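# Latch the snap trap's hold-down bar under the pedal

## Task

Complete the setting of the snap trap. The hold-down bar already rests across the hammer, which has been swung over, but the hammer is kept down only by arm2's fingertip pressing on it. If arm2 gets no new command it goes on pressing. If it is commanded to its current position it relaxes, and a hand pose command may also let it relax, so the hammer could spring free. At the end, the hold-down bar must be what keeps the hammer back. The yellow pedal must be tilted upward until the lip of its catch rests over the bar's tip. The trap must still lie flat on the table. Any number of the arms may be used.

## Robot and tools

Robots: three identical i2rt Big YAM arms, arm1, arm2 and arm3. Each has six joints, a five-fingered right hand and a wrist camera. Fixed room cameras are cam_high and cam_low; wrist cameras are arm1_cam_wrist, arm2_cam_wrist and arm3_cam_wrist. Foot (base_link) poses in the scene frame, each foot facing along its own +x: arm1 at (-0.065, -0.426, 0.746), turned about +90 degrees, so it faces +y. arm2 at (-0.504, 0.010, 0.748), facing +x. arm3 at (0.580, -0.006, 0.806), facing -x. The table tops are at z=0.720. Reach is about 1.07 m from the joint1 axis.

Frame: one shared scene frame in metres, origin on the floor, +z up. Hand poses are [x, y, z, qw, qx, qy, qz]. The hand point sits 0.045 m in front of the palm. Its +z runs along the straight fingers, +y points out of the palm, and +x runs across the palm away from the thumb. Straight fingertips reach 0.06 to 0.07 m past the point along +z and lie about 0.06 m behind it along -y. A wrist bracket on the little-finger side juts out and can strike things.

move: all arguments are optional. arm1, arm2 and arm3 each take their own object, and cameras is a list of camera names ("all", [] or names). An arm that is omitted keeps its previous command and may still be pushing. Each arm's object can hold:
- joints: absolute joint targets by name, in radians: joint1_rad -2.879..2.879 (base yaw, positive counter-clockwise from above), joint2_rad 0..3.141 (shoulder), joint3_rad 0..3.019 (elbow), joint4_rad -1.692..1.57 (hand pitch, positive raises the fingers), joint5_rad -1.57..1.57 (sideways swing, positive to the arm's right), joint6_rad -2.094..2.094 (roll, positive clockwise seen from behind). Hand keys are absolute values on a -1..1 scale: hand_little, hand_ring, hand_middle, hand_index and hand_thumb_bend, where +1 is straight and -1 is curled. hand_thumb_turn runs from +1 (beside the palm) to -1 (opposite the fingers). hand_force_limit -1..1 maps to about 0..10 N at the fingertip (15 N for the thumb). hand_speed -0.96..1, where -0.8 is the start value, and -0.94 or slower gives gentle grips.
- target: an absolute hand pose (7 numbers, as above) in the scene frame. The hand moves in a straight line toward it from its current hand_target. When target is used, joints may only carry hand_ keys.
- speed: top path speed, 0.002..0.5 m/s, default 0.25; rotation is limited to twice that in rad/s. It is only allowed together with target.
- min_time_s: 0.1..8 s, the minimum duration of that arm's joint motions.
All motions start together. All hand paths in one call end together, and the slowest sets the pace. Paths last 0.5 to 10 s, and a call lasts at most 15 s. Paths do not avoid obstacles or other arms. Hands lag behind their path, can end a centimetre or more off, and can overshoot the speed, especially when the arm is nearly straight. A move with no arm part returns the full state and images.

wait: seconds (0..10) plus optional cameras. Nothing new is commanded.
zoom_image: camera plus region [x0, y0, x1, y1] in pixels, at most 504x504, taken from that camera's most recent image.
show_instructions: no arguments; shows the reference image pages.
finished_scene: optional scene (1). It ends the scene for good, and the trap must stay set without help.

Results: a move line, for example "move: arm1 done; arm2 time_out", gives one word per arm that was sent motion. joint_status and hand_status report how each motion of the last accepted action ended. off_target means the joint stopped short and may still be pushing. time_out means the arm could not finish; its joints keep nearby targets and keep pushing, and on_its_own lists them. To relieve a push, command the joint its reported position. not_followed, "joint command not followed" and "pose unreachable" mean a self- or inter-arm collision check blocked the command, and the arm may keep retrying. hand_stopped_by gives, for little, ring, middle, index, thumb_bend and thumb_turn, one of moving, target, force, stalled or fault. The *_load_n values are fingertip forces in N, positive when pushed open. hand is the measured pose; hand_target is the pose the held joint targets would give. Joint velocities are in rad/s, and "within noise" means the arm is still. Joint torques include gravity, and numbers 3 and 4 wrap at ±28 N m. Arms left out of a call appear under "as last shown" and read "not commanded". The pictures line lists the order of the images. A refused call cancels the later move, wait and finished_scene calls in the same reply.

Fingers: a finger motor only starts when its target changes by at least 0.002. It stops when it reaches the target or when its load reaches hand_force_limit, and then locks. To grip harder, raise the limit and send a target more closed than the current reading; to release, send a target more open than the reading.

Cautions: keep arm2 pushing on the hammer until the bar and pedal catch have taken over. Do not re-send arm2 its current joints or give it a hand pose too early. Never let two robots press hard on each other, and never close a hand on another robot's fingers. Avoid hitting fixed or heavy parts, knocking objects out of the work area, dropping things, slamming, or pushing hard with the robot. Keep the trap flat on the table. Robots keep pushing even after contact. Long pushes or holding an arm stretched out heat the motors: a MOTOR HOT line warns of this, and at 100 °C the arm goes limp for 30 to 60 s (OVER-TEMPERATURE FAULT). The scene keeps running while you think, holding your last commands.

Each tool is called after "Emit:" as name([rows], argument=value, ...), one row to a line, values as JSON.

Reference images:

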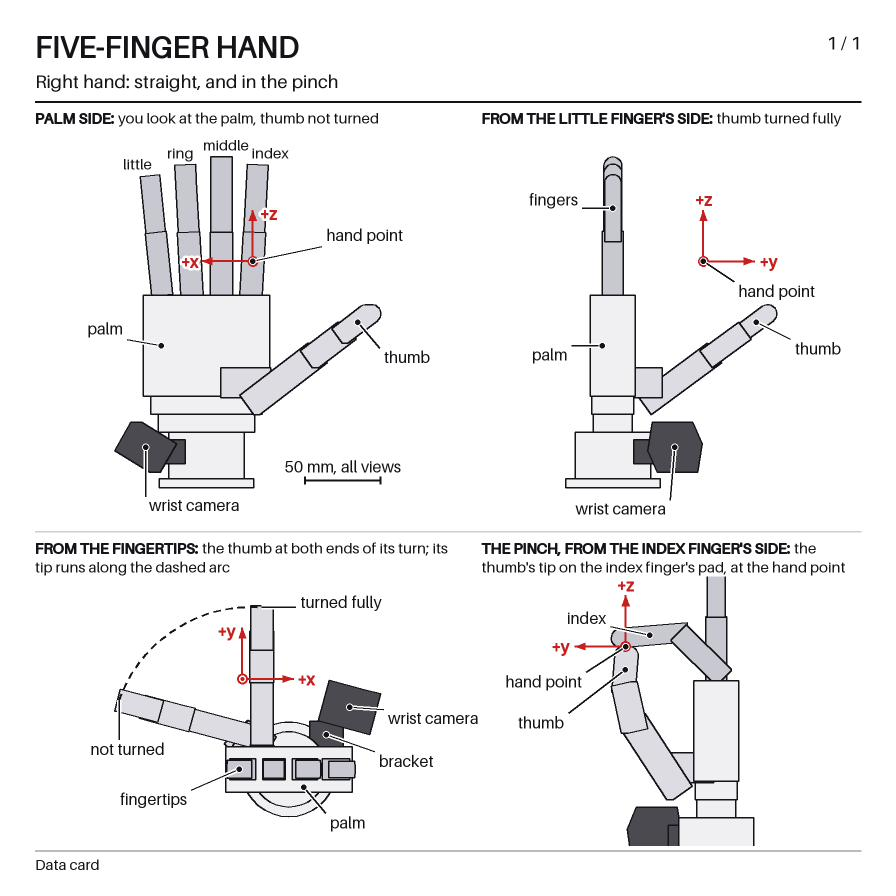

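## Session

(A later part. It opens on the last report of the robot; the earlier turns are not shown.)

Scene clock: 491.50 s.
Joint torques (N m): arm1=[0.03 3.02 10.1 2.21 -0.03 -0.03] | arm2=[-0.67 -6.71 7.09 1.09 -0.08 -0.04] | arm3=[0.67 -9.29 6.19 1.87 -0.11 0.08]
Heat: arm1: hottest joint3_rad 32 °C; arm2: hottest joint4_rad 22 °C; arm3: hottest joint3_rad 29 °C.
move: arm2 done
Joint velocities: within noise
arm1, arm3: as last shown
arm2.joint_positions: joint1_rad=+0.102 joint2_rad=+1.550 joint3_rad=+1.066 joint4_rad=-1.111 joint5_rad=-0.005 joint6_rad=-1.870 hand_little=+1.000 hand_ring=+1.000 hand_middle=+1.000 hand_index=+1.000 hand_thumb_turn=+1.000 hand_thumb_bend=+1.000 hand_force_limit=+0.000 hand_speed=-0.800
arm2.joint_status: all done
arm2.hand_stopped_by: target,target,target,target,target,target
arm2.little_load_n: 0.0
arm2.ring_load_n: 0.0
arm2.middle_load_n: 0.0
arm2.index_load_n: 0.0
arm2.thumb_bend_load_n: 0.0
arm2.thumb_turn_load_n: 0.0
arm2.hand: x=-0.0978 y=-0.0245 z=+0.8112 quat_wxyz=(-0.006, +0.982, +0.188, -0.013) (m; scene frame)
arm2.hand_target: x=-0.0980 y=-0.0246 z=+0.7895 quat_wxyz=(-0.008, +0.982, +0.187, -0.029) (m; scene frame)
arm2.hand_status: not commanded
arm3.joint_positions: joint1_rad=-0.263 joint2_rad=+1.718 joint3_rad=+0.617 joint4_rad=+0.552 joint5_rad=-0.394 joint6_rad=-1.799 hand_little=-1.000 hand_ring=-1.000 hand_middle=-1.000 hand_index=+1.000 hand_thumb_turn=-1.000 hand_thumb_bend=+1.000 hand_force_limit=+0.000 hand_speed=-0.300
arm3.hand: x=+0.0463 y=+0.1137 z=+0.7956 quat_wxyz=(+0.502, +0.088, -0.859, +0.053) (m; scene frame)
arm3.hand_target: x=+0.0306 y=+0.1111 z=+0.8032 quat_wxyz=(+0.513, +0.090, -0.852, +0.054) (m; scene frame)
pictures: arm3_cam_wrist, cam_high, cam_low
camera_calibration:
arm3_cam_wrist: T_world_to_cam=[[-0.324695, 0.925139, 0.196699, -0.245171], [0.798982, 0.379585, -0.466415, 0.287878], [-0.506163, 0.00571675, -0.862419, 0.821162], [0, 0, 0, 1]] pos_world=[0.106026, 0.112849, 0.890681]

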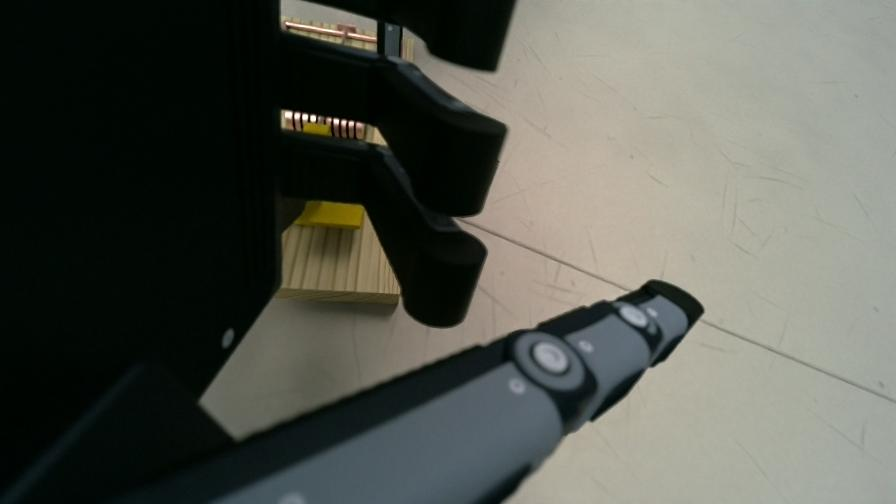

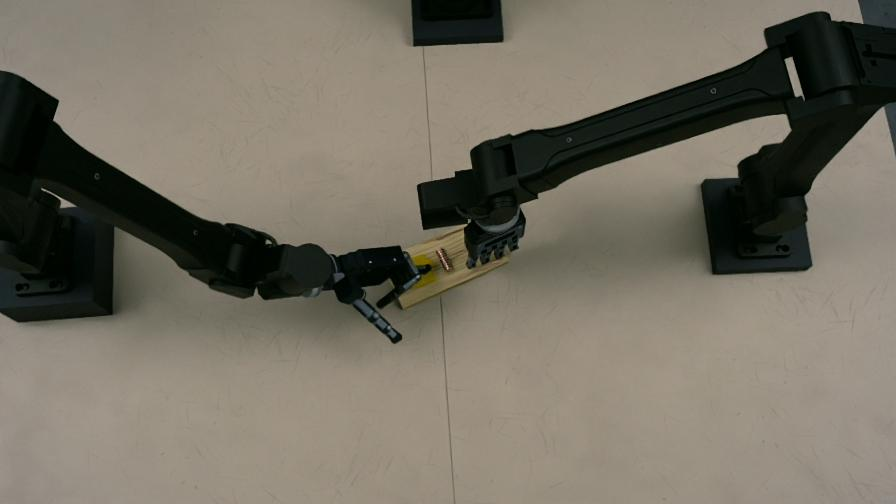

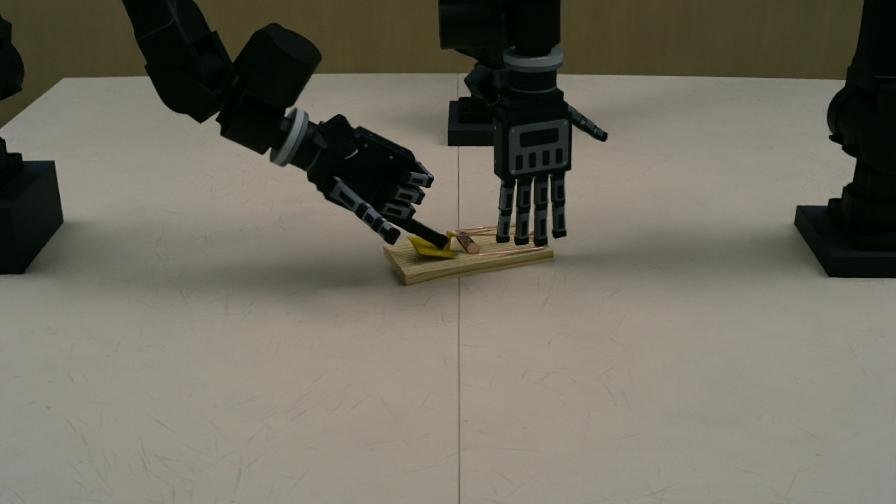

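Emit:
move(arm2={"joints": {"joint2_rad": 1.52, "joint3_rad": 1.06}, "min_time_s": 3}, cameras=["cam_low"])

Emit:
zoom_image(camera="cam_low", region=[430, 200, 570, 270])

Scene clock: 500.27 s.
Joint torques (N m): arm1=[0.09 3.02 10.13 2.22 -0.02 -0.03] | arm2=[-0.67 -11.81 7.45 0.58 -0.08 -0.04] | arm3=[0.67 -9.58 6.27 1.84 -0.08 0.08]
Heat: arm1: hottest joint3_rad 32 °C; arm2: hottest joint4_rad 22 °C; arm3: hottest joint3_rad 29 °C.
move: arm2 done
Joint velocities: within noise
arm1, arm3: as last shown
arm2.joint_positions: joint1_rad=+0.102 joint2_rad=+1.535 joint3_rad=+1.062 joint4_rad=-1.100 joint5_rad=-0.005 joint6_rad=-1.870 hand_little=+1.000 hand_ring=+1.000 hand_middle=+1.000 hand_index=+1.000 hand_thumb_turn=+1.000 hand_thumb_bend=+1.000 hand_force_limit=+0.000 hand_speed=-0.800
arm2.joint_status: all done
arm2.hand_stopped_by: target,target,target,target,target,target
arm2.little_load_n: 0.0
arm2.ring_load_n: 0.0
arm2.middle_load_n: 0.0
arm2.index_load_n: 0.0
arm2.thumb_bend_load_n: -0.5
arm2.thumb_turn_load_n: 0.0
arm2.hand: x=-0.0955 y=-0.0244 z=+0.8152 quat_wxyz=(-0.005, +0.982, +0.188, -0.002) (m; scene frame)
arm2.hand_target: x=-0.0922 y=-0.0243 z=+0.8201 quat_wxyz=(-0.004, +0.982, +0.187, +0.011) (m; scene frame)
arm2.hand_status: not commanded
arm3.ring_load_n: 0.5
arm3.hand_target: x=+0.0306 y=+0.1112 z=+0.8032 quat_wxyz=(+0.513, +0.090, -0.852, +0.054) (m; scene frame)
pictures: cam_low

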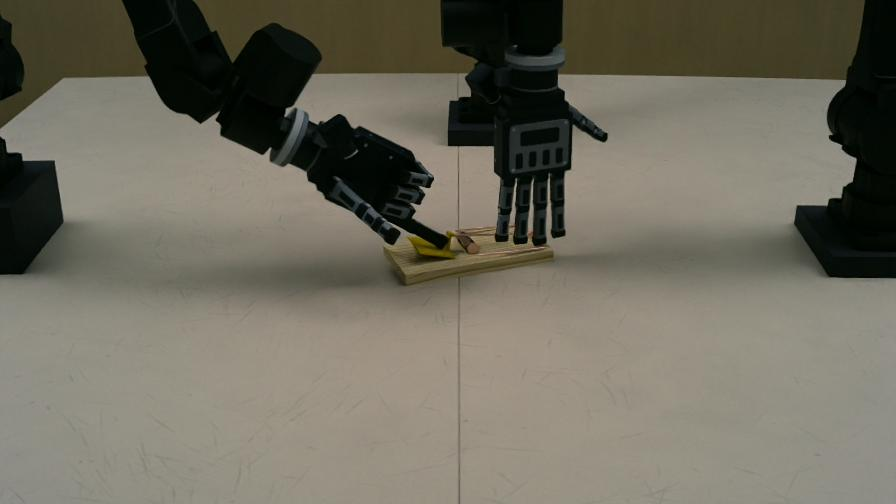

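Scaled by 3.600 from the camera's 896x504 image, which has a finer 1280x720 frame.

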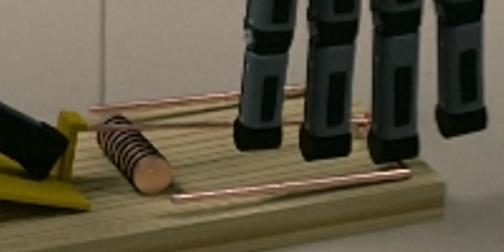

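Emit:
move(arm2={"joints": {"joint2_rad": 1.28, "joint3_rad": 1.06}, "min_time_s": 3}, cameras=["cam_low", "cam_high", "arm2_cam_wrist"])

Emit:
zoom_image(camera="cam_low", region=[430, 200, 570, 270])

Emit:
zoom_image(camera="cam_low", region=[440, 222, 470, 252])

Scene clock: 508.90 s.
Joint torques (N m): arm1=[0.03 3.02 10.11 2.21 -0.03 -0.03] | arm2=[-0.67 -9.29 8.57 1.05 -0.08 -0.05] | arm3=[0.79 -9.82 6.13 1.89 -0.09 0.08]
Heat: arm1: hottest joint3_rad 32 °C; arm2: hottest joint4_rad 22 °C; arm3: hottest joint3_rad 29 °C.
move: arm2 done
Joint velocities: within noise
arm1, arm3: as last shown
arm2.joint_positions: joint1_rad=+0.102 joint2_rad=+1.292 joint3_rad=+1.062 joint4_rad=-1.098 joint5_rad=-0.005 joint6_rad=-1.870 hand_little=+1.000 hand_ring=+1.000 hand_middle=+1.000 hand_index=+1.000 hand_thumb_turn=+1.000 hand_thumb_bend=+1.000 hand_force_limit=+0.000 hand_speed=-0.800
arm2.joint_status: all done
arm2.hand_stopped_by: target,target,target,target,target,target
arm2.little_load_n: 0.0
arm2.ring_load_n: 0.0
arm2.middle_load_n: 0.0
arm2.index_load_n: 0.0
arm2.thumb_bend_load_n: 0.0
arm2.thumb_turn_load_n: 0.0
arm2.hand: x=-0.0910 y=-0.0243 z=+0.9092 quat_wxyz=(+0.009, +0.975, +0.187, +0.120) (m; scene frame)
arm2.hand_target: x=-0.0895 y=-0.0244 z=+0.9134 quat_wxyz=(+0.009, +0.974, +0.186, +0.130) (m; scene frame)
arm2.hand_status: not commanded
arm3.ring_load_n: 0.0
arm3.thumb_turn_load_n: 0.5
pictures: arm2_cam_wrist, cam_high, cam_low
camera_calibration:
arm2_cam_wrist: T_world_to_cam=[[0.590888, -0.789523, 0.165846, -0.120134], [-0.787484, -0.519794, 0.331183, -0.385274], [-0.175271, -0.326293, -0.928877, 0.938849], [0, 0, 0, 1]] pos_world=[-0.0678584, 0.0112276, 1.0196]

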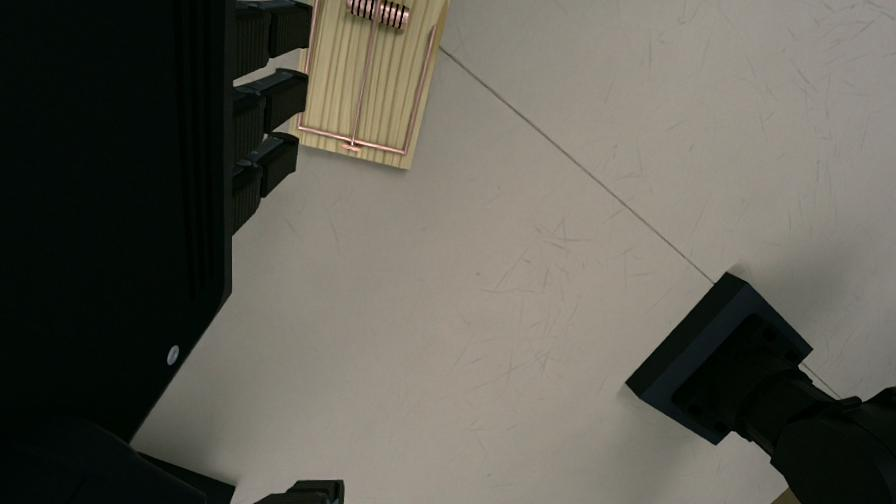

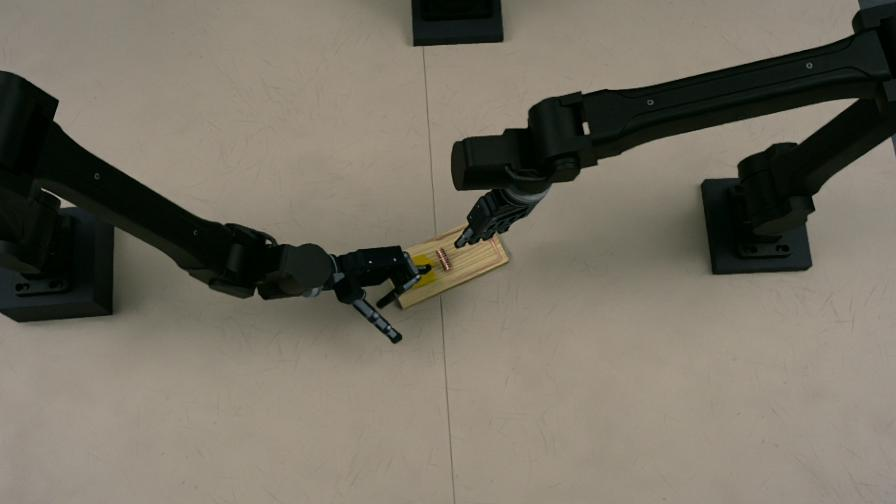

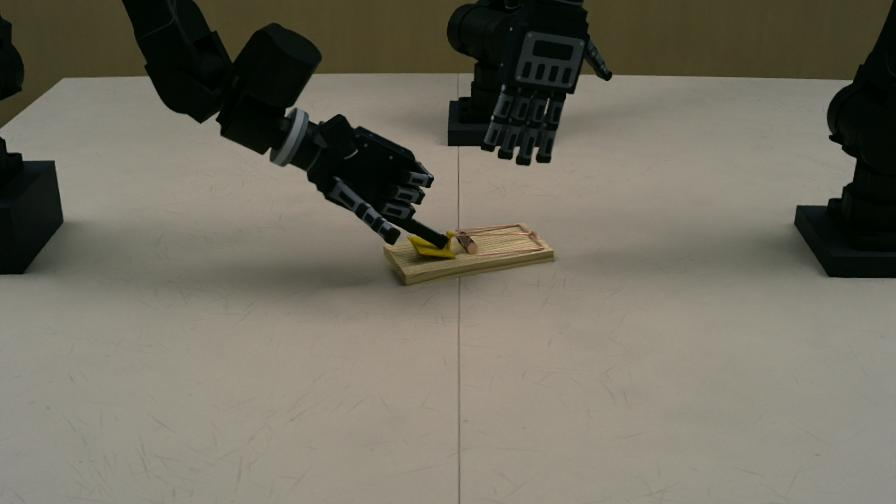

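Scaled by 3.600 from the camera's 896x504 image, which has a finer 1280x720 frame.

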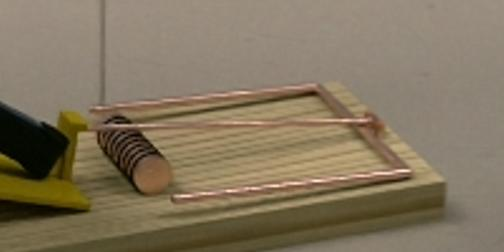

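Scaled by 16.800 from the camera's 896x504 image, which has a finer 1280x720 frame.

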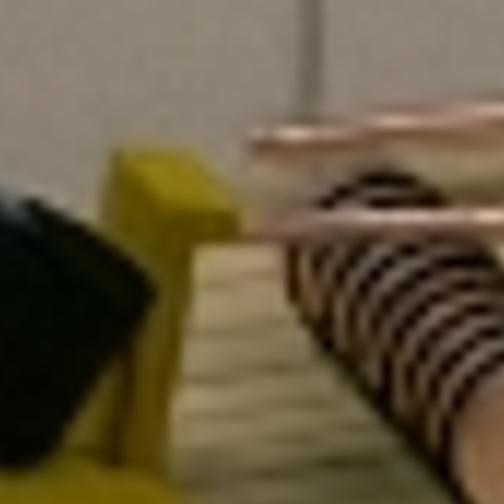

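Emit:
move(arm3={"joints": {"hand_index": 0.6, "hand_speed": -0.9}}, cameras=["cam_low"])

Emit:
zoom_image(camera="cam_low", region=[400, 200, 500, 270])

Scene clock: 552.57 s.
Joint torques (N m): arm1=[0.15 3.02 10.13 2.22 -0.02 -0.03] | arm2=[-0.67 -9.35 8.57 1.05 -0.08 -0.04] | arm3=[0.62 -9.82 6.19 1.89 -0.09 0.09]
Heat: arm1: hottest joint3_rad 32 °C; arm2: hottest joint3_rad 23 °C; arm3: hottest joint3_rad 29 °C.
move: arm3 done
Joint velocities: within noise
arm1, arm2: as last shown
arm3.joint_positions: joint1_rad=-0.263 joint2_rad=+1.718 joint3_rad=+0.617 joint4_rad=+0.552 joint5_rad=-0.394 joint6_rad=-1.799 hand_little=-1.000 hand_ring=-1.000 hand_middle=-1.000 hand_index=+0.600 hand_thumb_turn=-1.000 hand_thumb_bend=+1.000 hand_force_limit=+0.000 hand_speed=-0.900
arm3.joint_status: all done
arm3.hand_stopped_by: target,target,target,target,target,target
arm3.little_load_n: 0.0
arm3.ring_load_n: 0.5
arm3.middle_load_n: 0.5
arm3.index_load_n: 0.0
arm3.thumb_bend_load_n: 0.0
arm3.thumb_turn_load_n: 0.5
arm3.hand: x=+0.0463 y=+0.1137 z=+0.7956 quat_wxyz=(+0.502, +0.088, -0.859, +0.053) (m; scene frame)
arm3.hand_target: x=+0.0306 y=+0.1111 z=+0.8032 quat_wxyz=(+0.513, +0.090, -0.852, +0.054) (m; scene frame)
arm3.hand_status: not commanded
pictures: cam_low

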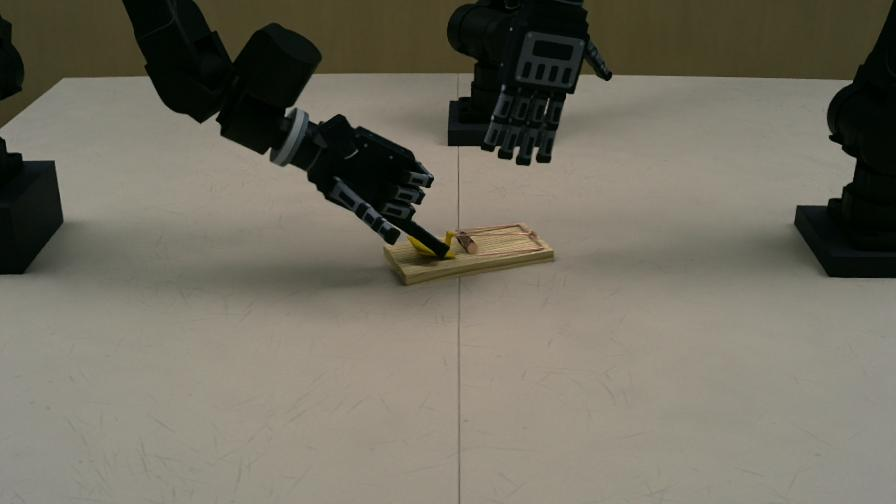

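Scaled by 5.040 from the camera's 896x504 image, which has a finer 1280x720 frame.

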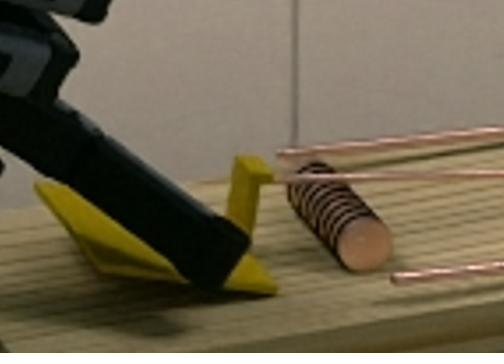

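Emit:
move(arm3={"joints": {"hand_index": -0.3, "hand_speed": -0.8}}, cameras=["cam_low", "cam_high"])

Emit:
zoom_image(camera="cam_low", region=[400, 200, 500, 270])

Scene clock: 557.93 s.
Joint torques (N m): arm1=[0.15 3.08 10.13 2.22 -0.02 -0.04] | arm2=[-0.67 -9.35 8.55 1.05 -0.08 -0.04] | arm3=[0.56 -9.58 6.19 1.83 -0.07 0.07]
Heat: arm1: hottest joint3_rad 32 °C; arm2: hottest joint3_rad 23 °C; arm3: hottest joint3_rad 29 °C.
move: arm3 done
Joint velocities: within noise
arm1.joint_positions: joint1_rad=-0.871 joint2_rad=+0.613 joint3_rad=+1.425 joint4_rad=-1.507 joint5_rad=-0.165 joint6_rad=-1.423 hand_little=+1.000 hand_ring=+1.000 hand_middle=+1.000 hand_index=+1.000 hand_thumb_turn=+1.000 hand_thumb_bend=+1.000 hand_force_limit=+0.000 hand_speed=-0.800
arm1.joint_status: not commanded
arm1.hand_stopped_by: target,target,target,target,target,target
arm1.little_load_n: 0.0
arm1.ring_load_n: 0.0
arm1.middle_load_n: 0.0
arm1.index_load_n: 0.0
arm1.thumb_bend_load_n: 0.0
arm1.thumb_turn_load_n: 0.0
arm1.hand: x=+0.1032 y=-0.3155 z=+1.2210 quat_wxyz=(-0.237, +0.861, +0.274, +0.357) (m; scene frame)
arm1.hand_target: x=+0.1029 y=-0.3156 z=+1.2320 quat_wxyz=(-0.241, +0.855, +0.274, +0.368) (m; scene frame)
arm1.hand_status: not commanded
arm2: as last shown
arm3.joint_positions: joint1_rad=-0.263 joint2_rad=+1.718 joint3_rad=+0.617 joint4_rad=+0.552 joint5_rad=-0.394 joint6_rad=-1.798 hand_little=-1.000 hand_ring=-1.000 hand_middle=-1.000 hand_index=-0.300 hand_thumb_turn=-1.000 hand_thumb_bend=+1.000 hand_force_limit=+0.000 hand_speed=-0.800
arm3.joint_status: all done
arm3.hand_stopped_by: target,target,target,target,target,target
arm3.little_load_n: 0.0
arm3.ring_load_n: 0.0
arm3.middle_load_n: 0.0
arm3.index_load_n: 0.0
arm3.thumb_bend_load_n: 0.0
arm3.thumb_turn_load_n: 0.0
arm3.hand: x=+0.0464 y=+0.1136 z=+0.7956 quat_wxyz=(+0.502, +0.088, -0.859, +0.054) (m; scene frame)
arm3.hand_target: x=+0.0306 y=+0.1111 z=+0.8032 quat_wxyz=(+0.513, +0.090, -0.852, +0.054) (m; scene frame)
arm3.hand_status: not commanded
pictures: cam_high, cam_low

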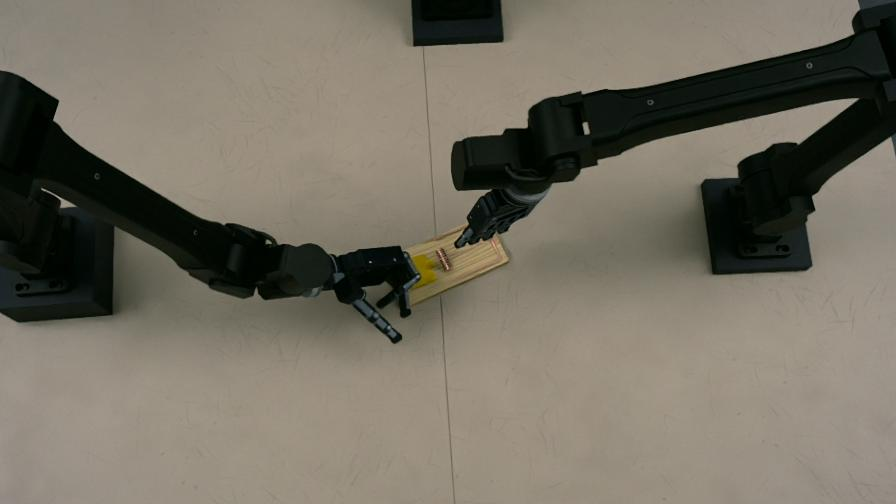

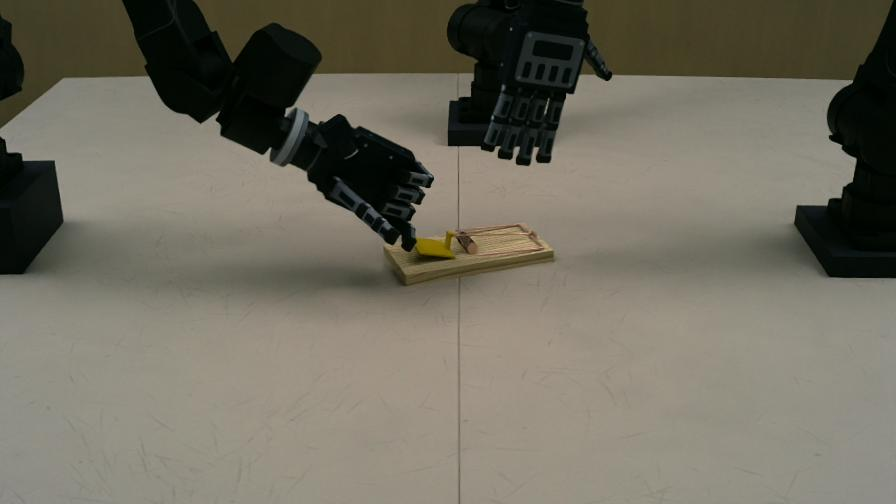

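Scaled by 5.040 from the camera's 896x504 image, which has a finer 1280x720 frame.

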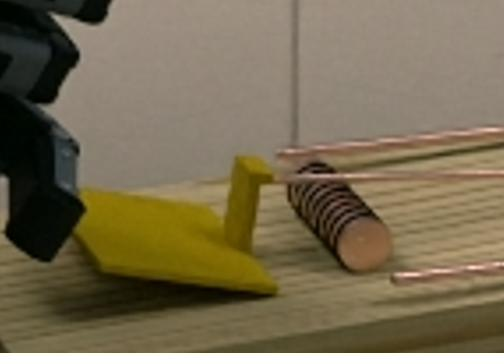

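Emit:
move(arm3={"joints": {"joint2_rad": 1.35}, "min_time_s": 4}, cameras=["cam_low", "cam_high"])

Emit:
zoom_image(camera="cam_low", region=[370, 200, 570, 300])

Emit:
zoom_image(camera="cam_high", region=[370, 190, 540, 320])

Scene clock: 577.77 s.
Joint torques (N m): arm1=[0.03 2.96 10.14 2.21 -0.02 -0.03] | arm2=[-0.67 -9.29 8.55 1.05 -0.08 -0.04] | arm3=[0.67 -8.59 8.47 2.06 0 0.07]
Heat: arm1: hottest joint3_rad 32 °C; arm2: hottest joint3_rad 24 °C; arm3: hottest joint3_rad 30 °C.
move: arm3 done
Joint velocities: within noise
arm1, arm2: as last shown
arm3.joint_positions: joint1_rad=-0.263 joint2_rad=+1.358 joint3_rad=+0.617 joint4_rad=+0.552 joint5_rad=-0.393 joint6_rad=-1.798 hand_little=-1.000 hand_ring=-1.000 hand_middle=-1.000 hand_index=-0.300 hand_thumb_turn=-1.000 hand_thumb_bend=+1.000 hand_force_limit=+0.000 hand_speed=-0.800
arm3.joint_status: all done
arm3.hand_stopped_by: target,target,target,target,target,target
arm3.little_load_n: 0.0
arm3.ring_load_n: 0.0
arm3.middle_load_n: 0.0
arm3.index_load_n: 0.0
arm3.thumb_bend_load_n: 0.0
arm3.thumb_turn_load_n: 0.5
arm3.hand: x=+0.0307 y=+0.1170 z=+0.9887 quat_wxyz=(+0.639, +0.118, -0.760, +0.000) (m; scene frame)
arm3.hand_target: x=+0.0199 y=+0.1131 z=+1.0123 quat_wxyz=(+0.656, +0.121, -0.745, +0.000) (m; scene frame)
arm3.hand_status: not commanded
pictures: cam_high, cam_low

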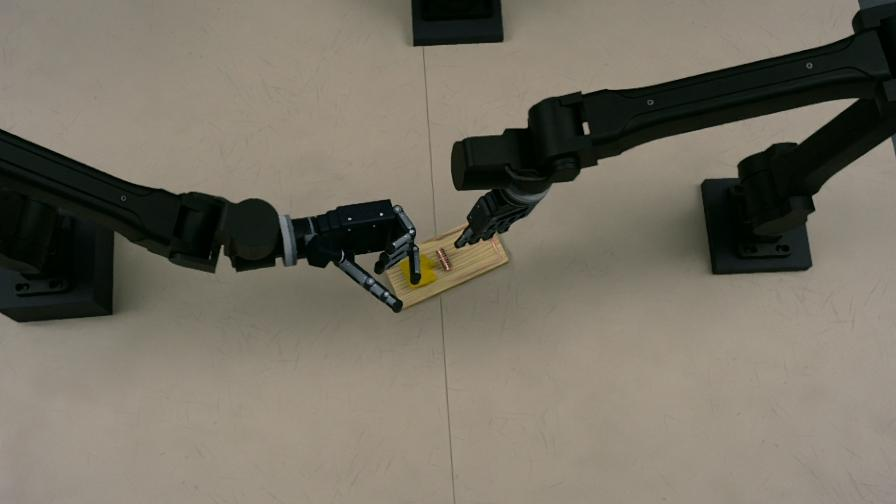

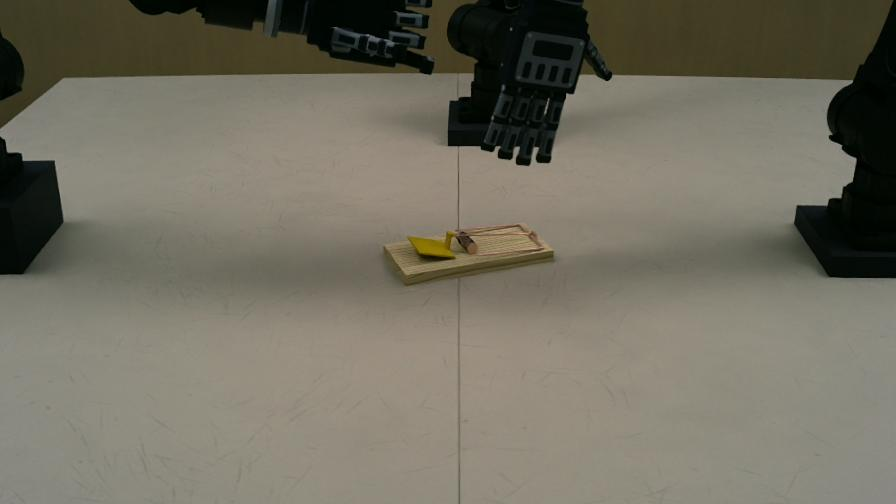

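Scaled by 2.520 from the camera's 896x504 image, which has a finer 1280x720 frame.

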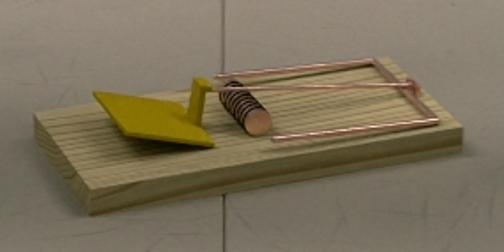

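Scaled by 2.965 from the camera's 896x504 image, which has a finer 1280x720 frame.

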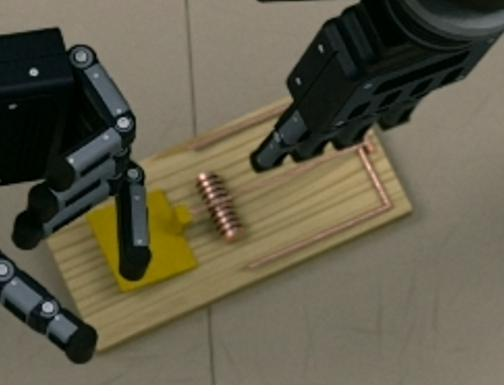

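The trap is set and holding on its own, and both hands are clear of it.

Emit:
finished_scene()

The scene is finished: the task was done.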